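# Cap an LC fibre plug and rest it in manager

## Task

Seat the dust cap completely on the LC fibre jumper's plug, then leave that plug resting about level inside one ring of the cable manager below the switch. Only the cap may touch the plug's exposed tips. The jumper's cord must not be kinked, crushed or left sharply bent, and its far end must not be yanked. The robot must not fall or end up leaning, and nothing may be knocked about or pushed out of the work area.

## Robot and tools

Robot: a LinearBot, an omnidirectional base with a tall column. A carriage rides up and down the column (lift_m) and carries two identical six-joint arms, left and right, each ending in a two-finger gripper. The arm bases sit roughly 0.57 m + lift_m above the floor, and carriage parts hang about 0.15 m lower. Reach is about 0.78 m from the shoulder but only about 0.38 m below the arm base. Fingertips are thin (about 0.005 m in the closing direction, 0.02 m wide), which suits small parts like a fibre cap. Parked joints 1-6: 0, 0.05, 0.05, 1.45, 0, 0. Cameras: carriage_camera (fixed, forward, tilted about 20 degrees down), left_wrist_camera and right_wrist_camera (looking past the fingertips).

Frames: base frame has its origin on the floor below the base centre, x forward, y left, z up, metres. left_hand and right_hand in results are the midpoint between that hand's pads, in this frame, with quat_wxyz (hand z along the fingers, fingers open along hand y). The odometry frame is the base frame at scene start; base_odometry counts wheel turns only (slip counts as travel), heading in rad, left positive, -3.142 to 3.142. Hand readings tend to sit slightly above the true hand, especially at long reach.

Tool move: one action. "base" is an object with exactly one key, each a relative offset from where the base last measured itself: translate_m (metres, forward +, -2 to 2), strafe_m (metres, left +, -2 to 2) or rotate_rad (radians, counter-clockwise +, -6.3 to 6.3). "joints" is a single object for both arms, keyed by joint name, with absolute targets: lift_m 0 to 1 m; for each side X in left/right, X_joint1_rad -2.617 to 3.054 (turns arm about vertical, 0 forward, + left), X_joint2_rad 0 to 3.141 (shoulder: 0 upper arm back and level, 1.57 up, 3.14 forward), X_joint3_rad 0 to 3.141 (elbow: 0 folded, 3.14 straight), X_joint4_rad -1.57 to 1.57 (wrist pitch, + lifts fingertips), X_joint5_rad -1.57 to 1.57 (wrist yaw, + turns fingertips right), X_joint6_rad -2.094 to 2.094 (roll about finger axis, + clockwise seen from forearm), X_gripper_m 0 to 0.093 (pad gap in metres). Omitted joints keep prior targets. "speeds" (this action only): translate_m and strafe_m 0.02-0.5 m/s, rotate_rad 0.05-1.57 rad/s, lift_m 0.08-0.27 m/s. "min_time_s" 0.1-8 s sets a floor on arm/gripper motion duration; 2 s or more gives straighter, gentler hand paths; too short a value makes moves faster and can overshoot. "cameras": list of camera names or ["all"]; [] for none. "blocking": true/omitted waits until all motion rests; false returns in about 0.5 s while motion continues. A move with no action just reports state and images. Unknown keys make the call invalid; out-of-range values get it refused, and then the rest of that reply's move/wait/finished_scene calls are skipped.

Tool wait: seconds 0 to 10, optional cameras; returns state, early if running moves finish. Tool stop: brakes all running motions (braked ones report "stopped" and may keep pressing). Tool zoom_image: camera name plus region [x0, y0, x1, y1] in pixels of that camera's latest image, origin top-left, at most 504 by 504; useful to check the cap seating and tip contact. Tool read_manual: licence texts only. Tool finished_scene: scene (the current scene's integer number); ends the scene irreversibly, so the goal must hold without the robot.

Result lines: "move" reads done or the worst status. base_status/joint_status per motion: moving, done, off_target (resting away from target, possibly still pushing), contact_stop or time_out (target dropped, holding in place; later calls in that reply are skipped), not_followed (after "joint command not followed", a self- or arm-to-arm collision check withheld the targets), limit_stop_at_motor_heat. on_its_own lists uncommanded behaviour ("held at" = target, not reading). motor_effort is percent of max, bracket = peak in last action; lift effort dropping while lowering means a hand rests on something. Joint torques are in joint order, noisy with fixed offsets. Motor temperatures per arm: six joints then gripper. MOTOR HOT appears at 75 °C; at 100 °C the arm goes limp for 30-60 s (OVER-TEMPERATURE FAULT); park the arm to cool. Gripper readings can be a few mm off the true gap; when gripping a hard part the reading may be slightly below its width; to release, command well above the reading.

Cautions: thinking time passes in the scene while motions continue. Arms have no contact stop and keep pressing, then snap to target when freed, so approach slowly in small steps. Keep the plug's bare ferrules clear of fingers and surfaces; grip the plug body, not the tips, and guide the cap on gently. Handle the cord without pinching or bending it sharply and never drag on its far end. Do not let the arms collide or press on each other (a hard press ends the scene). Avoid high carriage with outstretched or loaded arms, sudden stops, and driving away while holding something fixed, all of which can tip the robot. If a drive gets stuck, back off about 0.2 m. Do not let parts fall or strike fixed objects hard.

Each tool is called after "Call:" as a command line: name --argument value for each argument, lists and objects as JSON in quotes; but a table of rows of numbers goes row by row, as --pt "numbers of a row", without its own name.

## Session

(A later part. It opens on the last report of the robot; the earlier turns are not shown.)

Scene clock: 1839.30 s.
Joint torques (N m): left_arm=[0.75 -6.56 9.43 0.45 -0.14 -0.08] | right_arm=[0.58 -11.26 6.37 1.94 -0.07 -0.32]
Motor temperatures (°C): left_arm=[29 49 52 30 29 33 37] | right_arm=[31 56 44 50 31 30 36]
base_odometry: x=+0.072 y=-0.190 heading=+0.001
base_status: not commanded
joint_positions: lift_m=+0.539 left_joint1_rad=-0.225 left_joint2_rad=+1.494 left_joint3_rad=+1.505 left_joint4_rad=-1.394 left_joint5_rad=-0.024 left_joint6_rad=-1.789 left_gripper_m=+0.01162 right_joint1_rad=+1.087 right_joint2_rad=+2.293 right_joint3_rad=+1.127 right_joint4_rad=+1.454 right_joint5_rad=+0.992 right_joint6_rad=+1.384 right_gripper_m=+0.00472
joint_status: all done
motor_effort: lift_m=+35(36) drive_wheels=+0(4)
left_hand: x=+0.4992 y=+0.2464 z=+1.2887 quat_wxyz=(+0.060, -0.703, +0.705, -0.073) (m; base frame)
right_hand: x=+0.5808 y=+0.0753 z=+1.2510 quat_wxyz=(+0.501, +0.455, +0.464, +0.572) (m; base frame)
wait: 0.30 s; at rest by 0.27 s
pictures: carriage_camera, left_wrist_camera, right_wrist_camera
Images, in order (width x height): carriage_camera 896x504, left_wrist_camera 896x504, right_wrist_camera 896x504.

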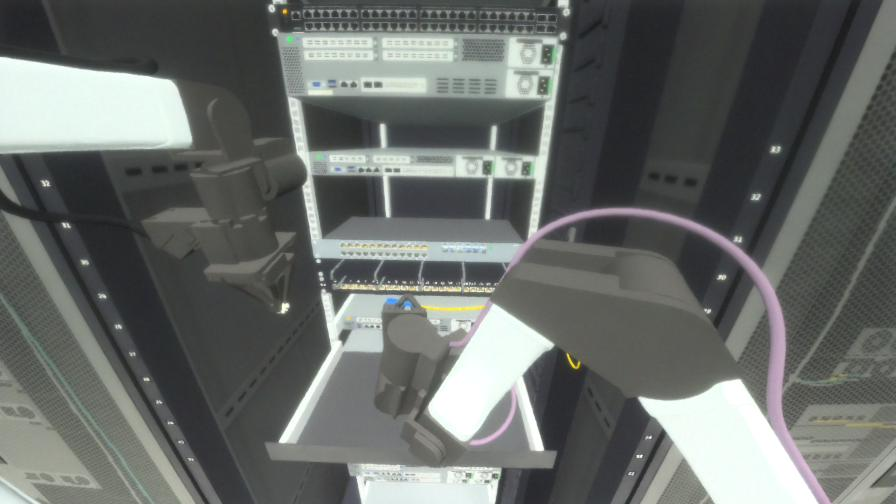

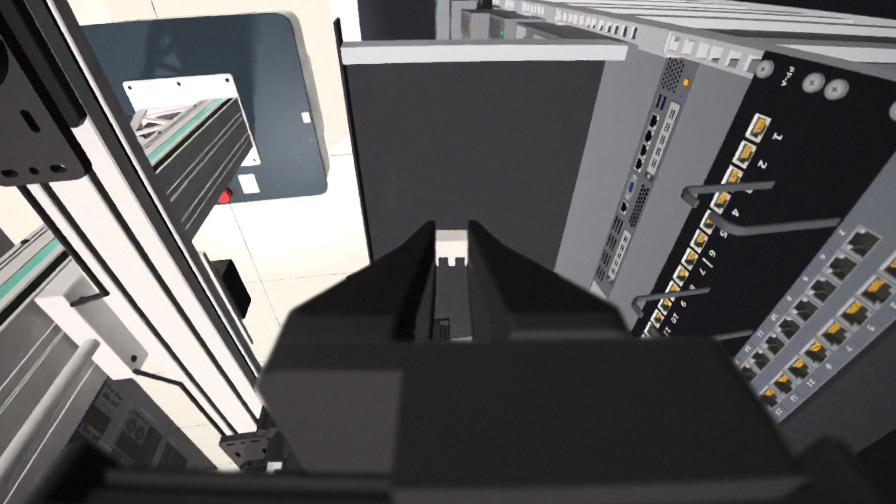

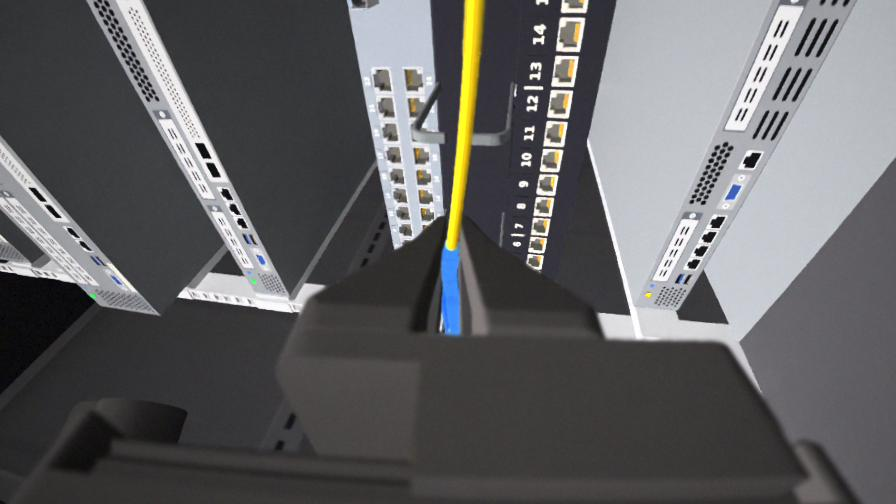

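Call:
move --joints '{"left_joint1_rad": -0.3833, "left_joint2_rad": 1.902, "left_joint3_rad": 1.875, "left_joint4_rad": -1.371, "left_joint5_rad": -0.069, "left_joint6_rad": -1.953}' --min_time_s 3

Call:
wait --seconds 0.3 --cameras '["all"]'

Call:
zoom_image --camera "carriage_camera" --region '[300, 230, 500, 345]'

Call:
zoom_image --camera "left_wrist_camera" --region '[400, 215, 500, 345]'

Scene clock: 1900.17 s.
Joint torques (N m): left_arm=[-0.57 -7.24 9.89 0.58 -0.16 -0.09] | right_arm=[0.59 -11.25 6.37 1.95 -0.06 -0.32]
Motor temperatures (°C): left_arm=[29 48 55 30 29 33 37] | right_arm=[31 57 44 47 31 30 36]
move: done
base_odometry: x=+0.072 y=-0.190 heading=+0.001
base_status: not commanded
joint_positions: lift_m=+0.539 left_joint1_rad=-0.375 left_joint2_rad=+1.889 left_joint3_rad=+1.841 left_joint4_rad=-1.385 left_joint5_rad=-0.056 left_joint6_rad=-1.942 left_gripper_m=+0.01162 right_joint1_rad=+1.087 right_joint2_rad=+2.293 right_joint3_rad=+1.127 right_joint4_rad=+1.454 right_joint5_rad=+0.992 right_joint6_rad=+1.384 right_gripper_m=+0.00472
joint_status: all done
motor_effort: lift_m=+35(35) drive_wheels=+0(6)
left_hand: x=+0.5764 y=+0.1753 z=+1.2601 quat_wxyz=(+0.053, -0.705, +0.705, -0.052) (m; base frame)
right_hand: x=+0.5808 y=+0.0753 z=+1.2510 quat_wxyz=(+0.501, +0.455, +0.464, +0.572) (m; base frame)
pictures: none

Scene clock: 1900.47 s.
Joint torques (N m): left_arm=[-0.62 -7.25 9.88 0.58 -0.16 -0.08] | right_arm=[0.57 -11.28 6.38 1.94 -0.06 -0.32]
Motor temperatures (°C): left_arm=[29 48 55 30 29 33 37] | right_arm=[31 57 44 47 31 30 36]
base_odometry: x=+0.072 y=-0.190 heading=+0.001
base_status: not commanded
joint_positions: lift_m=+0.539 left_joint1_rad=-0.375 left_joint2_rad=+1.889 left_joint3_rad=+1.841 left_joint4_rad=-1.385 left_joint5_rad=-0.056 left_joint6_rad=-1.942 left_gripper_m=+0.01162 right_joint1_rad=+1.087 right_joint2_rad=+2.293 right_joint3_rad=+1.127 right_joint4_rad=+1.454 right_joint5_rad=+0.992 right_joint6_rad=+1.384 right_gripper_m=+0.00472
joint_status: all done
motor_effort: lift_m=+35(35) drive_wheels=+5(6)
left_hand: x=+0.5764 y=+0.1753 z=+1.2601 quat_wxyz=(+0.053, -0.705, +0.705, -0.052) (m; base frame)
right_hand: x=+0.5808 y=+0.0753 z=+1.2510 quat_wxyz=(+0.501, +0.455, +0.464, +0.572) (m; base frame)
wait: 0.30 s; at rest by 0.27 s
pictures: carriage_camera, left_wrist_camera, right_wrist_camera
Images, in order (width x height): carriage_camera 896x504, left_wrist_camera 896x504, right_wrist_camera 896x504.

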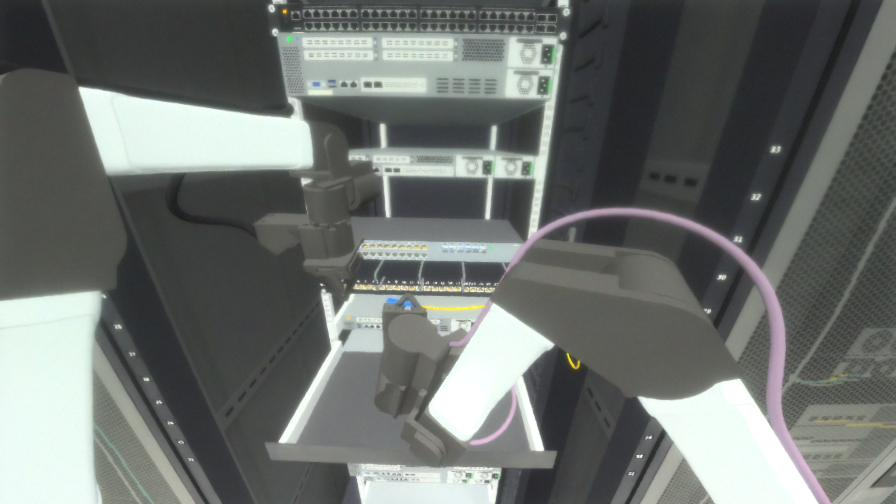

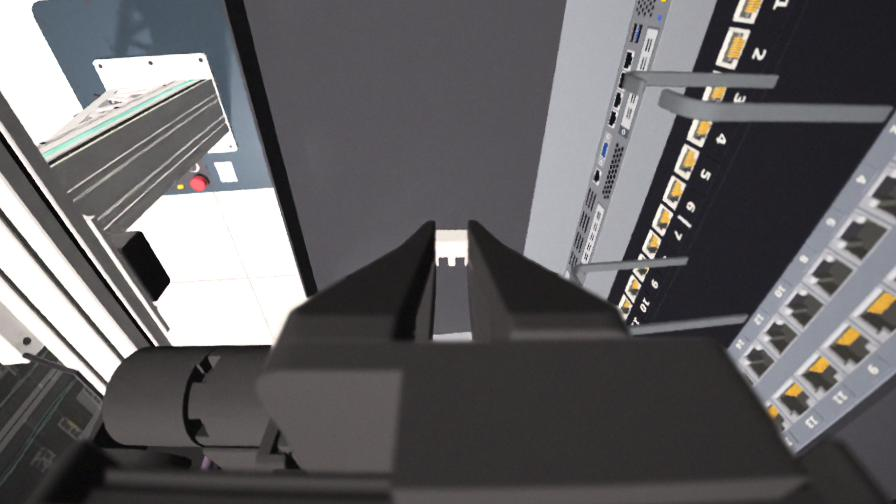

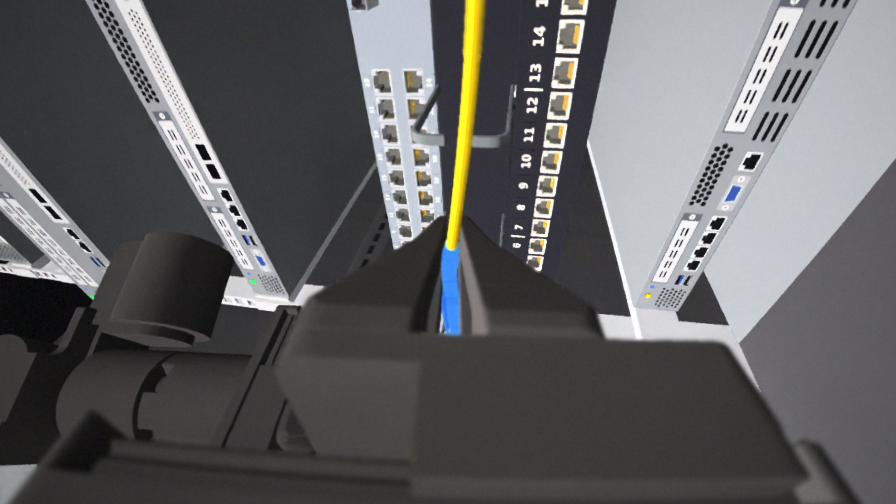

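Scaled by 2.520 from the camera's 896x504 image, which has a finer 1280x720 frame.

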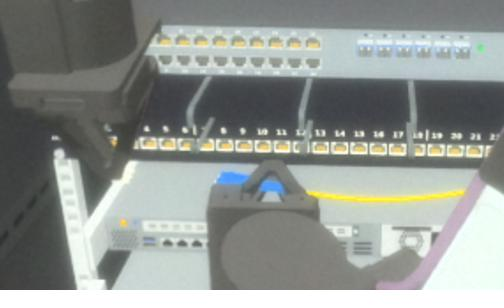

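Scaled by 3.877 from the camera's 896x504 image, which has a finer 1280x720 frame.

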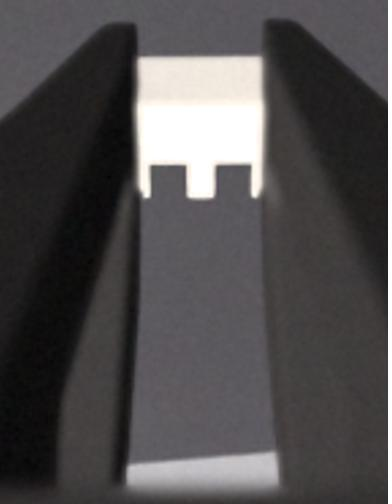

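Call:
move --cameras '["all"]'

Scene clock: 1930.03 s.
Joint torques (N m): left_arm=[-0.59 -7.23 9.88 0.57 -0.17 -0.09] | right_arm=[0.57 -11.25 6.38 1.94 -0.06 -0.32]
Motor temperatures (°C): left_arm=[29 49 57 31 29 33 37] | right_arm=[31 57 44 46 31 30 36]
base_odometry: x=+0.072 y=-0.190 heading=+0.001
base_status: not commanded
joint_positions: lift_m=+0.539 left_joint1_rad=-0.375 left_joint2_rad=+1.889 left_joint3_rad=+1.841 left_joint4_rad=-1.385 left_joint5_rad=-0.056 left_joint6_rad=-1.942 left_gripper_m=+0.01162 right_joint1_rad=+1.087 right_joint2_rad=+2.293 right_joint3_rad=+1.127 right_joint4_rad=+1.454 right_joint5_rad=+0.992 right_joint6_rad=+1.384 right_gripper_m=+0.00472
joint_status: all done
motor_effort: lift_m=+35(35) drive_wheels=+1(6)
left_hand: x=+0.5764 y=+0.1753 z=+1.2601 quat_wxyz=(+0.053, -0.705, +0.705, -0.052) (m; base frame)
right_hand: x=+0.5808 y=+0.0753 z=+1.2510 quat_wxyz=(+0.501, +0.455, +0.464, +0.572) (m; base frame)
pictures: carriage_camera, left_wrist_camera, right_wrist_camera
Images, in order (width x height): carriage_camera 896x504, left_wrist_camera 896x504, right_wrist_camera 896x504.

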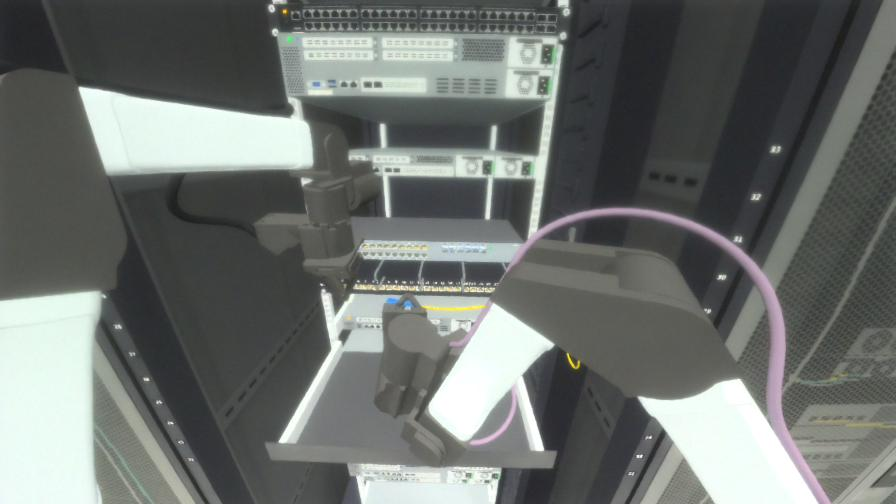

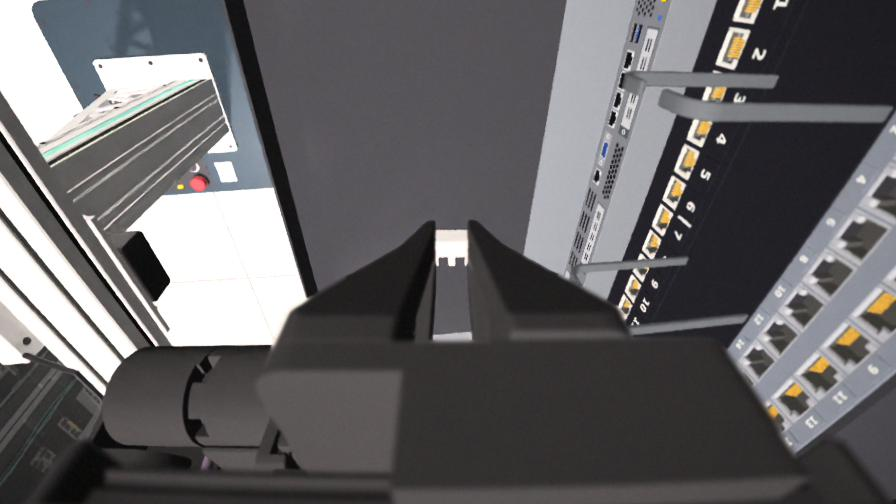

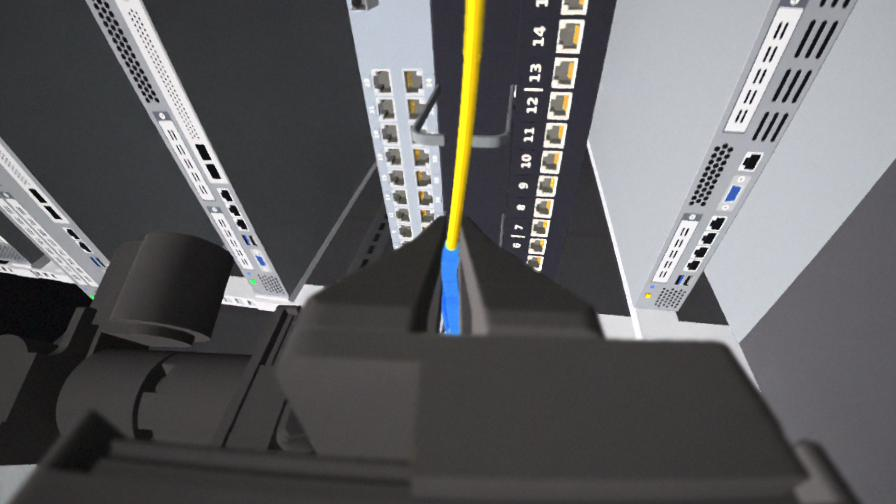

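Call:
move --joints '{"left_joint1_rad": -0.4463, "left_joint2_rad": 1.942, "left_joint3_rad": 1.921, "left_joint4_rad": -1.402, "left_joint5_rad": -0.078, "left_joint6_rad": -2.0155}' --min_time_s 2

Call:
wait --seconds 0.3 --cameras '["all"]'

Call:
zoom_image --camera "left_wrist_camera" --region '[400, 190, 510, 350]'

Call:
zoom_image --camera "carriage_camera" --region '[320, 250, 440, 350]'

Scene clock: 1969.17 s.
Joint torques (N m): left_arm=[-0.62 -7.5 9.87 0.28 -0.17 -0.09] | right_arm=[0.57 -11.29 6.37 1.94 -0.06 -0.32]
Motor temperatures (°C): left_arm=[29 50 58 31 29 33 37] | right_arm=[31 57 44 45 31 30 36]
move: done
base_odometry: x=+0.072 y=-0.190 heading=+0.001
base_status: not commanded
joint_positions: lift_m=+0.539 left_joint1_rad=-0.438 left_joint2_rad=+1.928 left_joint3_rad=+1.887 left_joint4_rad=-1.390 left_joint5_rad=-0.065 left_joint6_rad=-2.004 left_gripper_m=+0.01162 right_joint1_rad=+1.087 right_joint2_rad=+2.293 right_joint3_rad=+1.127 right_joint4_rad=+1.454 right_joint5_rad=+0.992 right_joint6_rad=+1.384 right_gripper_m=+0.00472
joint_status: all done
motor_effort: lift_m=+35(35) drive_wheels=+1(8)
left_hand: x=+0.5771 y=+0.1499 z=+1.2587 quat_wxyz=(+0.054, -0.705, +0.705, -0.055) (m; base frame)
right_hand: x=+0.5808 y=+0.0753 z=+1.2510 quat_wxyz=(+0.501, +0.455, +0.464, +0.572) (m; base frame)
pictures: none

Scene clock: 1969.47 s.
Joint torques (N m): left_arm=[-0.61 -7.5 9.89 0.28 -0.17 -0.08] | right_arm=[0.55 -11.29 6.39 1.94 -0.06 -0.32]
Motor temperatures (°C): left_arm=[29 50 58 31 29 33 37] | right_arm=[31 57 44 45 31 30 36]
base_odometry: x=+0.072 y=-0.190 heading=+0.001
base_status: not commanded
joint_positions: lift_m=+0.539 left_joint1_rad=-0.438 left_joint2_rad=+1.928 left_joint3_rad=+1.887 left_joint4_rad=-1.390 left_joint5_rad=-0.065 left_joint6_rad=-2.005 left_gripper_m=+0.01162 right_joint1_rad=+1.087 right_joint2_rad=+2.293 right_joint3_rad=+1.127 right_joint4_rad=+1.454 right_joint5_rad=+0.992 right_joint6_rad=+1.384 right_gripper_m=+0.00472
joint_status: all done
motor_effort: lift_m=+35(35) drive_wheels=+1(8)
left_hand: x=+0.5771 y=+0.1499 z=+1.2587 quat_wxyz=(+0.054, -0.705, +0.705, -0.055) (m; base frame)
right_hand: x=+0.5808 y=+0.0753 z=+1.2510 quat_wxyz=(+0.501, +0.455, +0.464, +0.572) (m; base frame)
wait: 0.30 s; at rest by 0.27 s
pictures: carriage_camera, left_wrist_camera, right_wrist_camera
Images, in order (width x height): carriage_camera 896x504, left_wrist_camera 896x504, right_wrist_camera 896x504.

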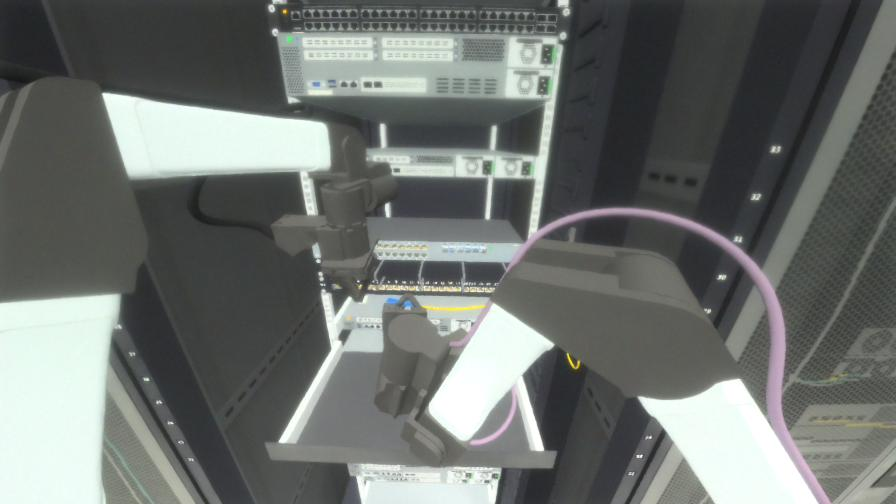

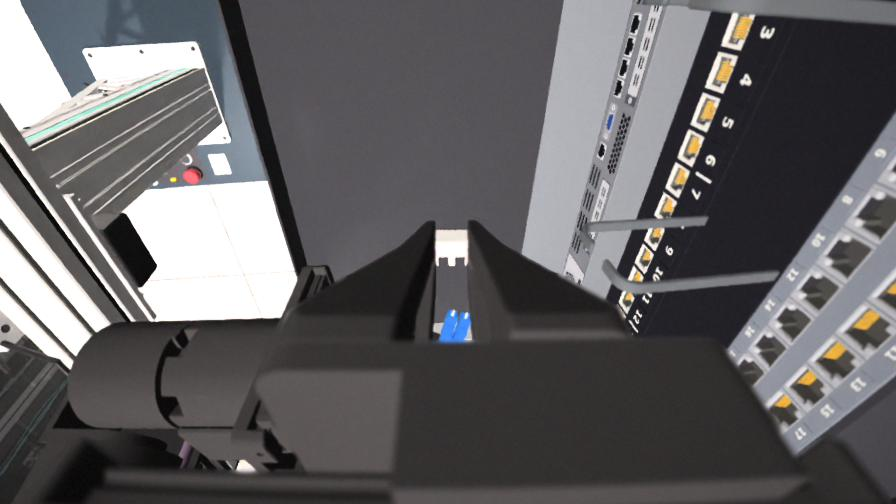

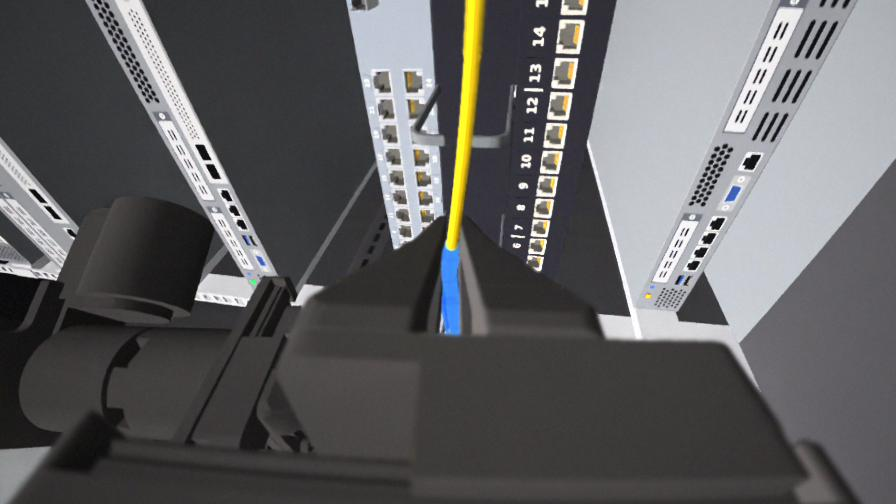

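Scaled by 3.150 from the camera's 896x504 image, which has a finer 1280x720 frame.

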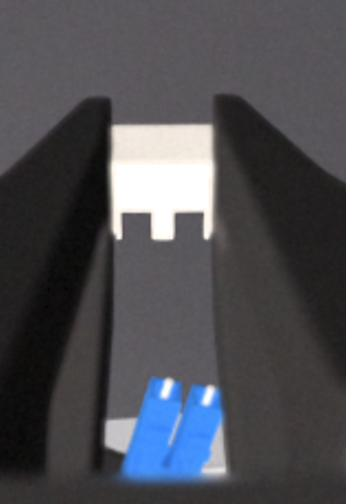

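Scaled by 4.200 from the camera's 896x504 image, which has a finer 1280x720 frame.

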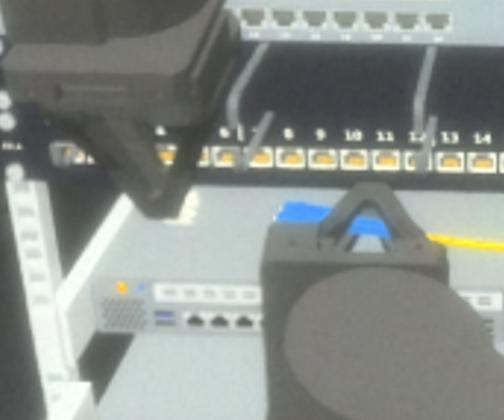

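Call:
move --joints '{"left_joint1_rad": -0.4575, "left_joint2_rad": 1.9916, "left_joint3_rad": 1.9737, "left_joint4_rad": -1.371, "left_joint5_rad": -0.033, "left_joint6_rad": -1.849}' --min_time_s 2

Call:
wait --seconds 0.3 --cameras '["left_wrist_camera", "carriage_camera"]'

Call:
zoom_image --camera "left_wrist_camera" --region '[410, 220, 500, 340]'

Call:
zoom_image --camera "carriage_camera" --region '[340, 270, 430, 330]'

Scene clock: 2041.43 s.
Joint torques (N m): left_arm=[-0.62 -7.88 9.88 0.61 0.08 0.11] | right_arm=[0.59 -11.29 6.38 1.95 -0.06 -0.32]
Motor temperatures (°C): left_arm=[29 51 58 30 29 33 37] | right_arm=[31 57 44 44 31 30 36]
move: done
base_odometry: x=+0.072 y=-0.190 heading=+0.001
base_status: not commanded
joint_positions: lift_m=+0.539 left_joint1_rad=-0.449 left_joint2_rad=+1.977 left_joint3_rad=+1.940 left_joint4_rad=-1.385 left_joint5_rad=-0.046 left_joint6_rad=-1.860 left_gripper_m=+0.01162 right_joint1_rad=+1.087 right_joint2_rad=+2.293 right_joint3_rad=+1.127 right_joint4_rad=+1.454 right_joint5_rad=+0.992 right_joint6_rad=+1.384 right_gripper_m=+0.00472
joint_status: all done
motor_effort: lift_m=+35(35) drive_wheels=-1(5)
left_hand: x=+0.5864 y=+0.1371 z=+1.2548 quat_wxyz=(+0.051, -0.648, +0.758, -0.058) (m; base frame)
right_hand: x=+0.5808 y=+0.0753 z=+1.2510 quat_wxyz=(+0.501, +0.455, +0.464, +0.572) (m; base frame)
pictures: none

Scene clock: 2041.73 s.
Joint torques (N m): left_arm=[-0.61 -7.88 9.92 0.61 0.08 0.12] | right_arm=[0.58 -11.26 6.35 1.95 -0.06 -0.32]
Motor temperatures (°C): left_arm=[29 51 58 30 29 33 37] | right_arm=[31 57 44 44 31 30 36]
base_odometry: x=+0.072 y=-0.190 heading=+0.001
base_status: not commanded
joint_positions: lift_m=+0.539 left_joint1_rad=-0.449 left_joint2_rad=+1.977 left_joint3_rad=+1.940 left_joint4_rad=-1.385 left_joint5_rad=-0.046 left_joint6_rad=-1.860 left_gripper_m=+0.01162 right_joint1_rad=+1.087 right_joint2_rad=+2.293 right_joint3_rad=+1.127 right_joint4_rad=+1.454 right_joint5_rad=+0.992 right_joint6_rad=+1.384 right_gripper_m=+0.00472
joint_status: all done
motor_effort: lift_m=+35(35) drive_wheels=+1(5)
left_hand: x=+0.5864 y=+0.1370 z=+1.2548 quat_wxyz=(+0.051, -0.648, +0.758, -0.058) (m; base frame)
right_hand: x=+0.5808 y=+0.0753 z=+1.2510 quat_wxyz=(+0.501, +0.455, +0.464, +0.572) (m; base frame)
wait: 0.30 s; at rest by 0.27 s
pictures: carriage_camera, left_wrist_camera
Images, in order (width x height): carriage_camera 896x504, left_wrist_camera 896x504.

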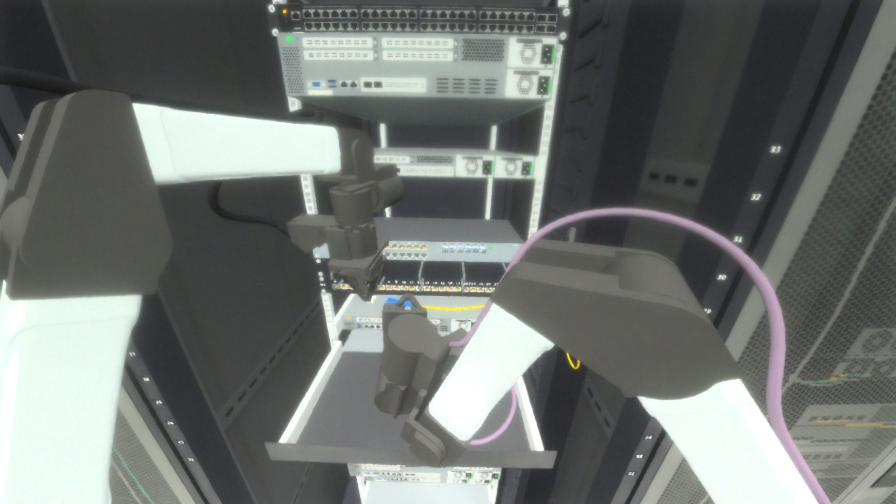

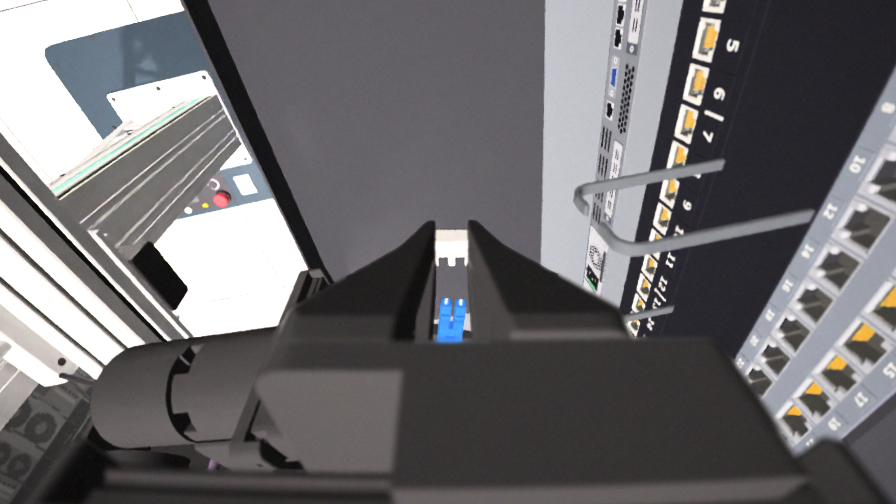

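Scaled by 4.200 from the camera's 896x504 image, which has a finer 1280x720 frame.

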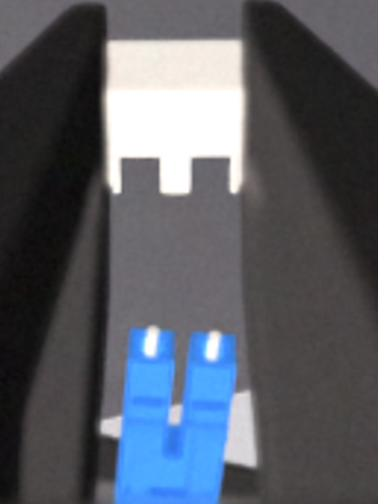

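Scaled by 5.600 from the camera's 896x504 image, which has a finer 1280x720 frame.

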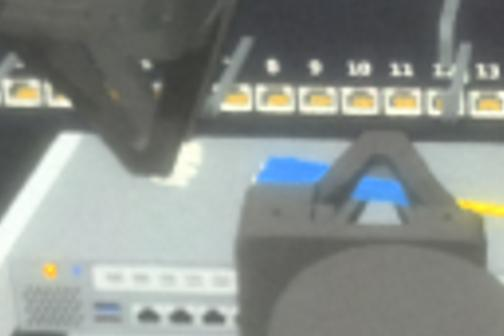

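Call:
move --joints '{"left_joint1_rad": -0.4882, "left_joint2_rad": 1.994, "left_joint3_rad": 1.972, "left_joint4_rad": -1.347, "left_joint5_rad": -0.033, "left_joint6_rad": -1.825}' --min_time_s 2.5

Call:
wait --seconds 0.3 --cameras '["left_wrist_camera", "carriage_camera"]'

Call:
zoom_image --camera "left_wrist_camera" --region '[410, 220, 500, 340]'

Call:
zoom_image --camera "carriage_camera" --region '[340, 270, 430, 330]'

Scene clock: 2096.47 s.
Joint torques (N m): left_arm=[-0.62 -7.69 9.8 0.66 0.08 0.13] | right_arm=[0.58 -11.26 6.37 1.94 -0.06 -0.32]
Motor temperatures (°C): left_arm=[29 52 55 31 29 33 37] | right_arm=[31 57 44 44 31 30 36]
move: done
base_odometry: x=+0.072 y=-0.190 heading=+0.001
base_status: not commanded
joint_positions: lift_m=+0.539 left_joint1_rad=-0.480 left_joint2_rad=+1.977 left_joint3_rad=+1.940 left_joint4_rad=-1.362 left_joint5_rad=-0.046 left_joint6_rad=-1.836 left_gripper_m=+0.01162 right_joint1_rad=+1.087 right_joint2_rad=+2.293 right_joint3_rad=+1.127 right_joint4_rad=+1.454 right_joint5_rad=+0.992 right_joint6_rad=+1.384 right_gripper_m=+0.00472
joint_status: all done
motor_effort: lift_m=+35(35) drive_wheels=+2(5)
left_hand: x=+0.5861 y=+0.1230 z=+1.2557 quat_wxyz=(+0.055, -0.626, +0.774, -0.069) (m; base frame)
right_hand: x=+0.5808 y=+0.0753 z=+1.2510 quat_wxyz=(+0.501, +0.455, +0.464, +0.572) (m; base frame)
pictures: none

Scene clock: 2096.77 s.
Joint torques (N m): left_arm=[-0.64 -7.71 9.78 0.67 0.08 0.13] | right_arm=[0.58 -11.28 6.38 1.94 -0.06 -0.32]
Motor temperatures (°C): left_arm=[29 52 55 31 29 33 37] | right_arm=[31 57 44 44 31 30 36]
base_odometry: x=+0.072 y=-0.190 heading=+0.001
base_status: not commanded
joint_positions: lift_m=+0.539 left_joint1_rad=-0.480 left_joint2_rad=+1.977 left_joint3_rad=+1.940 left_joint4_rad=-1.362 left_joint5_rad=-0.046 left_joint6_rad=-1.836 left_gripper_m=+0.01162 right_joint1_rad=+1.087 right_joint2_rad=+2.293 right_joint3_rad=+1.127 right_joint4_rad=+1.454 right_joint5_rad=+0.992 right_joint6_rad=+1.384 right_gripper_m=+0.00472
joint_status: all done
motor_effort: lift_m=+35(35) drive_wheels=+5(5)
left_hand: x=+0.5861 y=+0.1230 z=+1.2557 quat_wxyz=(+0.055, -0.626, +0.774, -0.069) (m; base frame)
right_hand: x=+0.5808 y=+0.0753 z=+1.2510 quat_wxyz=(+0.501, +0.455, +0.464, +0.572) (m; base frame)
wait: 0.30 s; at rest by 0.27 s
pictures: carriage_camera, left_wrist_camera
Images, in order (width x height): carriage_camera 896x504, left_wrist_camera 896x504.

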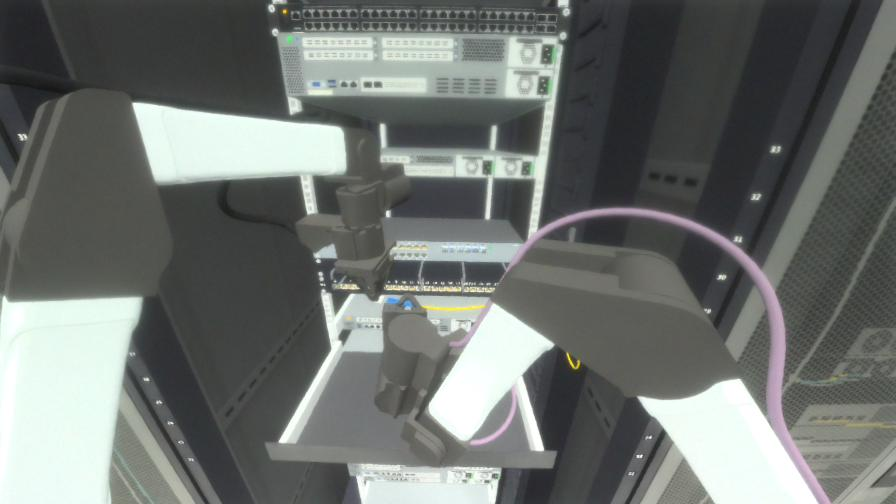

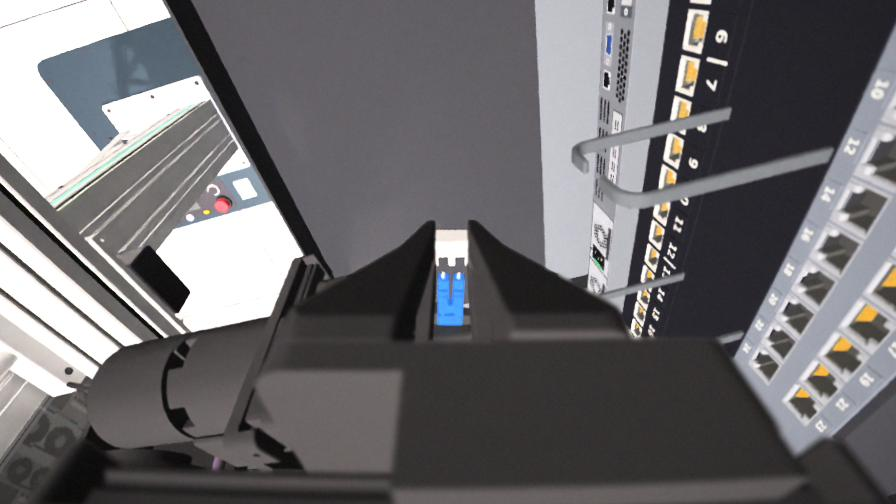

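Scaled by 4.200 from the camera's 896x504 image, which has a finer 1280x720 frame.

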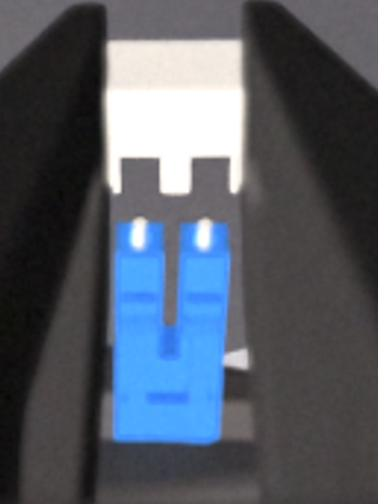

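Scaled by 5.600 from the camera's 896x504 image, which has a finer 1280x720 frame.

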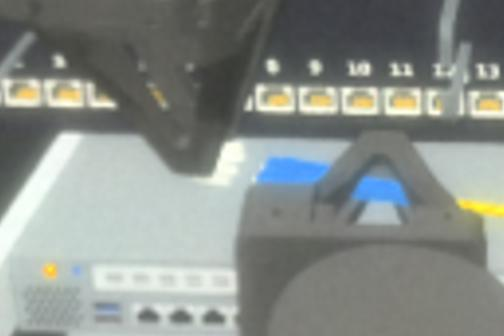

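Call:
move --joints '{"left_joint2_rad": 1.999}' --min_time_s 1

Call:
wait --seconds 0.3 --cameras '["left_wrist_camera", "carriage_camera"]'

Call:
zoom_image --camera "left_wrist_camera" --region '[420, 225, 480, 305]'

Call:
zoom_image --camera "carriage_camera" --region '[360, 280, 420, 320]'

Scene clock: 2117.43 s.
Joint torques (N m): left_arm=[-0.65 -7.98 9.8 0.64 0.08 0.11] | right_arm=[0.58 -11.26 6.34 1.94 -0.06 -0.32]
Motor temperatures (°C): left_arm=[29 52 55 31 29 33 37] | right_arm=[31 57 44 44 31 30 36]
move: done
base_odometry: x=+0.072 y=-0.190 heading=+0.001
base_status: not commanded
joint_positions: lift_m=+0.539 left_joint1_rad=-0.480 left_joint2_rad=+1.985 left_joint3_rad=+1.940 left_joint4_rad=-1.361 left_joint5_rad=-0.046 left_joint6_rad=-1.836 left_gripper_m=+0.01162 right_joint1_rad=+1.087 right_joint2_rad=+2.293 right_joint3_rad=+1.127 right_joint4_rad=+1.454 right_joint5_rad=+0.992 right_joint6_rad=+1.384 right_gripper_m=+0.00472
joint_status: all done
motor_effort: lift_m=+35(35) drive_wheels=+4(5)
left_hand: x=+0.5865 y=+0.1228 z=+1.2527 quat_wxyz=(+0.054, -0.627, +0.775, -0.066) (m; base frame)
right_hand: x=+0.5808 y=+0.0753 z=+1.2510 quat_wxyz=(+0.501, +0.455, +0.464, +0.572) (m; base frame)
pictures: none

Scene clock: 2117.73 s.
Joint torques (N m): left_arm=[-0.65 -7.98 9.81 0.65 0.08 0.12] | right_arm=[0.59 -11.28 6.38 1.94 -0.06 -0.32]
Motor temperatures (°C): left_arm=[29 52 55 31 29 33 37] | right_arm=[31 57 44 44 31 30 36]
base_odometry: x=+0.072 y=-0.190 heading=+0.001
base_status: not commanded
joint_positions: lift_m=+0.539 left_joint1_rad=-0.480 left_joint2_rad=+1.985 left_joint3_rad=+1.940 left_joint4_rad=-1.361 left_joint5_rad=-0.046 left_joint6_rad=-1.836 left_gripper_m=+0.01162 right_joint1_rad=+1.087 right_joint2_rad=+2.293 right_joint3_rad=+1.127 right_joint4_rad=+1.454 right_joint5_rad=+0.992 right_joint6_rad=+1.384 right_gripper_m=+0.00472
joint_status: all done
motor_effort: lift_m=+35(35) drive_wheels=+0(5)
left_hand: x=+0.5865 y=+0.1228 z=+1.2527 quat_wxyz=(+0.054, -0.627, +0.775, -0.066) (m; base frame)
right_hand: x=+0.5808 y=+0.0753 z=+1.2510 quat_wxyz=(+0.501, +0.455, +0.464, +0.572) (m; base frame)
wait: 0.30 s; at rest by 0.27 s
pictures: carriage_camera, left_wrist_camera
Images, in order (width x height): carriage_camera 896x504, left_wrist_camera 896x504.

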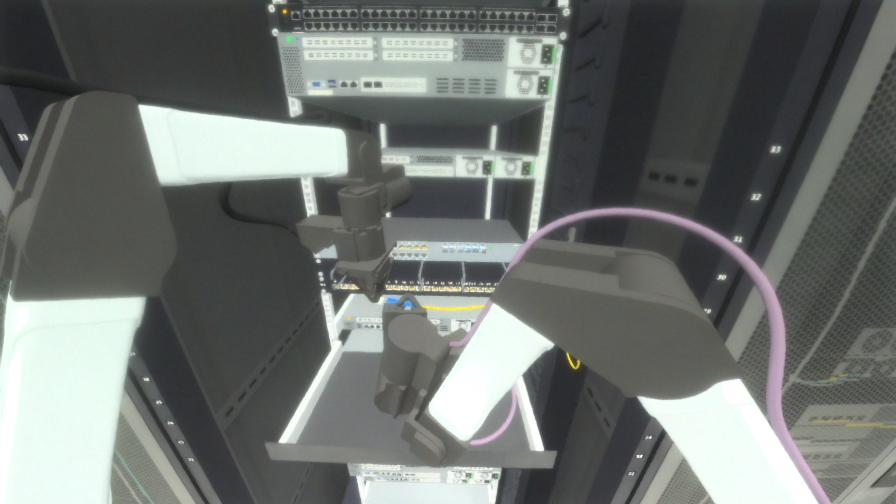

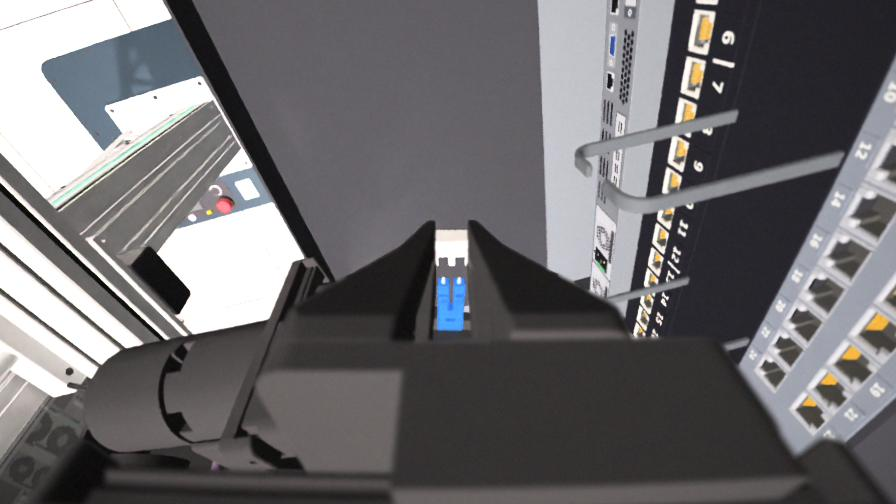

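Scaled by 6.300 from the camera's 896x504 image, which has a finer 1280x720 frame.

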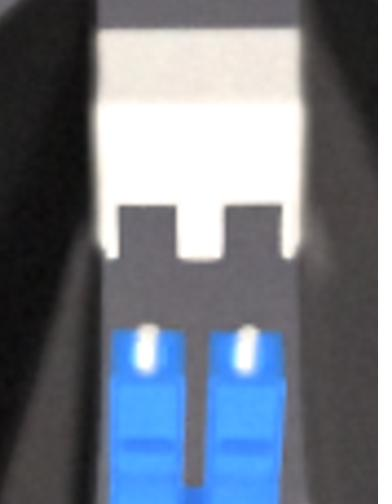

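Scaled by 8.400 from the camera's 896x504 image, which has a finer 1280x720 frame.

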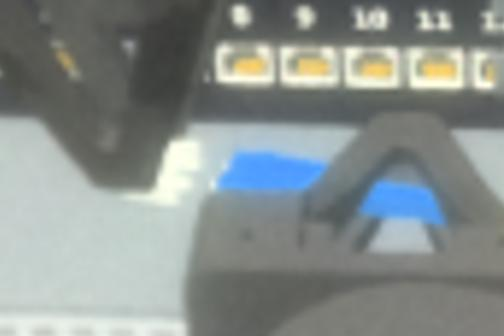

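Call:
move --joints '{"left_joint1_rad": -0.4983, "left_joint3_rad": 1.9785}' --min_time_s 1.5

Call:
wait --seconds 0.3 --cameras '["left_wrist_camera", "carriage_camera"]'

Call:
zoom_image --camera "left_wrist_camera" --region '[420, 225, 480, 305]'

Call:
zoom_image --camera "carriage_camera" --region '[360, 280, 420, 320]'

Scene clock: 2155.83 s.
Joint torques (N m): left_arm=[-0.65 -7.98 10.39 0.64 0.08 0.12] | right_arm=[0.59 -11.25 6.38 1.94 -0.06 -0.32]
Motor temperatures (°C): left_arm=[29 51 55 31 29 33 37] | right_arm=[31 57 44 44 31 30 37]
move: done
base_odometry: x=+0.072 y=-0.190 heading=+0.001
base_status: not commanded
joint_positions: lift_m=+0.539 left_joint1_rad=-0.490 left_joint2_rad=+1.985 left_joint3_rad=+1.940 left_joint4_rad=-1.361 left_joint5_rad=-0.046 left_joint6_rad=-1.836 left_gripper_m=+0.01162 right_joint1_rad=+1.087 right_joint2_rad=+2.293 right_joint3_rad=+1.127 right_joint4_rad=+1.454 right_joint5_rad=+0.992 right_joint6_rad=+1.384 right_gripper_m=+0.00472
joint_status: all done
motor_effort: lift_m=+35(35) drive_wheels=-2(7)
left_hand: x=+0.5845 y=+0.1190 z=+1.2527 quat_wxyz=(+0.054, -0.623, +0.778, -0.066) (m; base frame)
right_hand: x=+0.5808 y=+0.0753 z=+1.2510 quat_wxyz=(+0.501, +0.455, +0.464, +0.572) (m; base frame)
pictures: none

Scene clock: 2156.13 s.
Joint torques (N m): left_arm=[-0.65 -7.95 10.39 0.65 0.07 0.13] | right_arm=[0.58 -11.29 6.38 1.94 -0.06 -0.32]
Motor temperatures (°C): left_arm=[29 51 55 31 29 33 37] | right_arm=[31 57 44 44 31 30 37]
base_odometry: x=+0.072 y=-0.190 heading=+0.001
base_status: not commanded
joint_positions: lift_m=+0.539 left_joint1_rad=-0.490 left_joint2_rad=+1.985 left_joint3_rad=+1.940 left_joint4_rad=-1.361 left_joint5_rad=-0.046 left_joint6_rad=-1.836 left_gripper_m=+0.01162 right_joint1_rad=+1.087 right_joint2_rad=+2.293 right_joint3_rad=+1.127 right_joint4_rad=+1.454 right_joint5_rad=+0.992 right_joint6_rad=+1.384 right_gripper_m=+0.00472
joint_status: all done
motor_effort: lift_m=+35(35) drive_wheels=-2(7)
left_hand: x=+0.5845 y=+0.1190 z=+1.2527 quat_wxyz=(+0.054, -0.623, +0.778, -0.066) (m; base frame)
right_hand: x=+0.5808 y=+0.0753 z=+1.2510 quat_wxyz=(+0.501, +0.455, +0.464, +0.572) (m; base frame)
wait: 0.30 s; at rest by 0.27 s
pictures: carriage_camera, left_wrist_camera
Images, in order (width x height): carriage_camera 896x504, left_wrist_camera 896x504.

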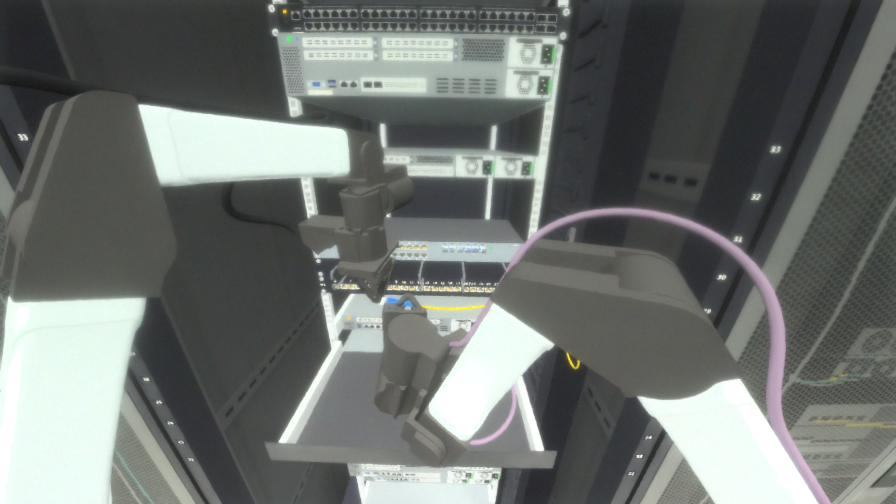

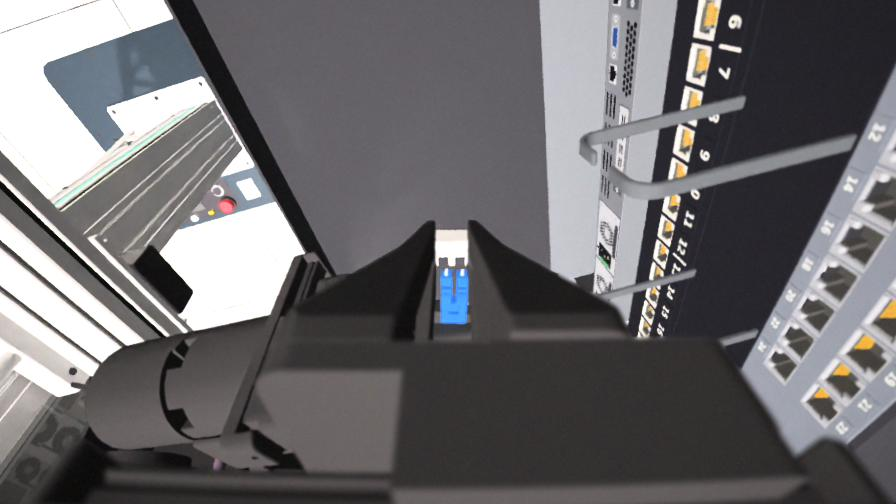

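Scaled by 6.300 from the camera's 896x504 image, which has a finer 1280x720 frame.

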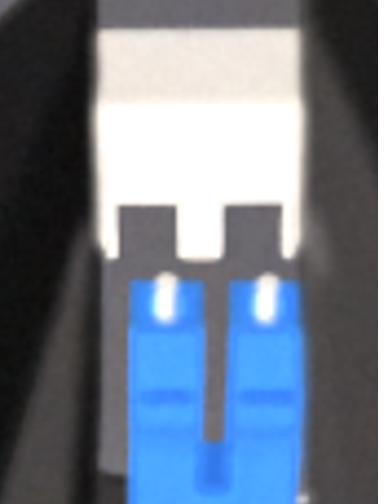

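Scaled by 8.400 from the camera's 896x504 image, which has a finer 1280x720 frame.

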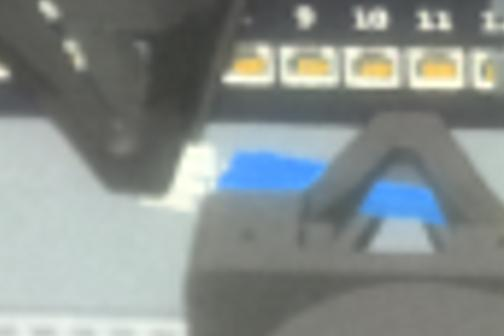

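Call:
move --joints '{"left_joint3_rad": 1.9815}' --min_time_s 0.5

Scene clock: 2163.97 s.
Joint torques (N m): left_arm=[-0.65 -7.97 9.92 0.66 0.08 0.13] | right_arm=[0.58 -11.28 6.34 1.94 -0.06 -0.32]
Motor temperatures (°C): left_arm=[29 51 56 31 29 33 37] | right_arm=[31 57 44 43 31 30 37]
move: done
base_odometry: x=+0.072 y=-0.190 heading=+0.001
base_status: not commanded
joint_positions: lift_m=+0.539 left_joint1_rad=-0.490 left_joint2_rad=+1.985 left_joint3_rad=+1.948 left_joint4_rad=-1.361 left_joint5_rad=-0.046 left_joint6_rad=-1.836 left_gripper_m=+0.01162 right_joint1_rad=+1.087 right_joint2_rad=+2.293 right_joint3_rad=+1.127 right_joint4_rad=+1.454 right_joint5_rad=+0.992 right_joint6_rad=+1.384 right_gripper_m=+0.00472
joint_status: all done
motor_effort: lift_m=+35(35) drive_wheels=+4(7)
left_hand: x=+0.5860 y=+0.1182 z=+1.2550 quat_wxyz=(+0.055, -0.622, +0.778, -0.070) (m; base frame)
right_hand: x=+0.5808 y=+0.0753 z=+1.2510 quat_wxyz=(+0.501, +0.455, +0.464, +0.572) (m; base frame)
pictures: none


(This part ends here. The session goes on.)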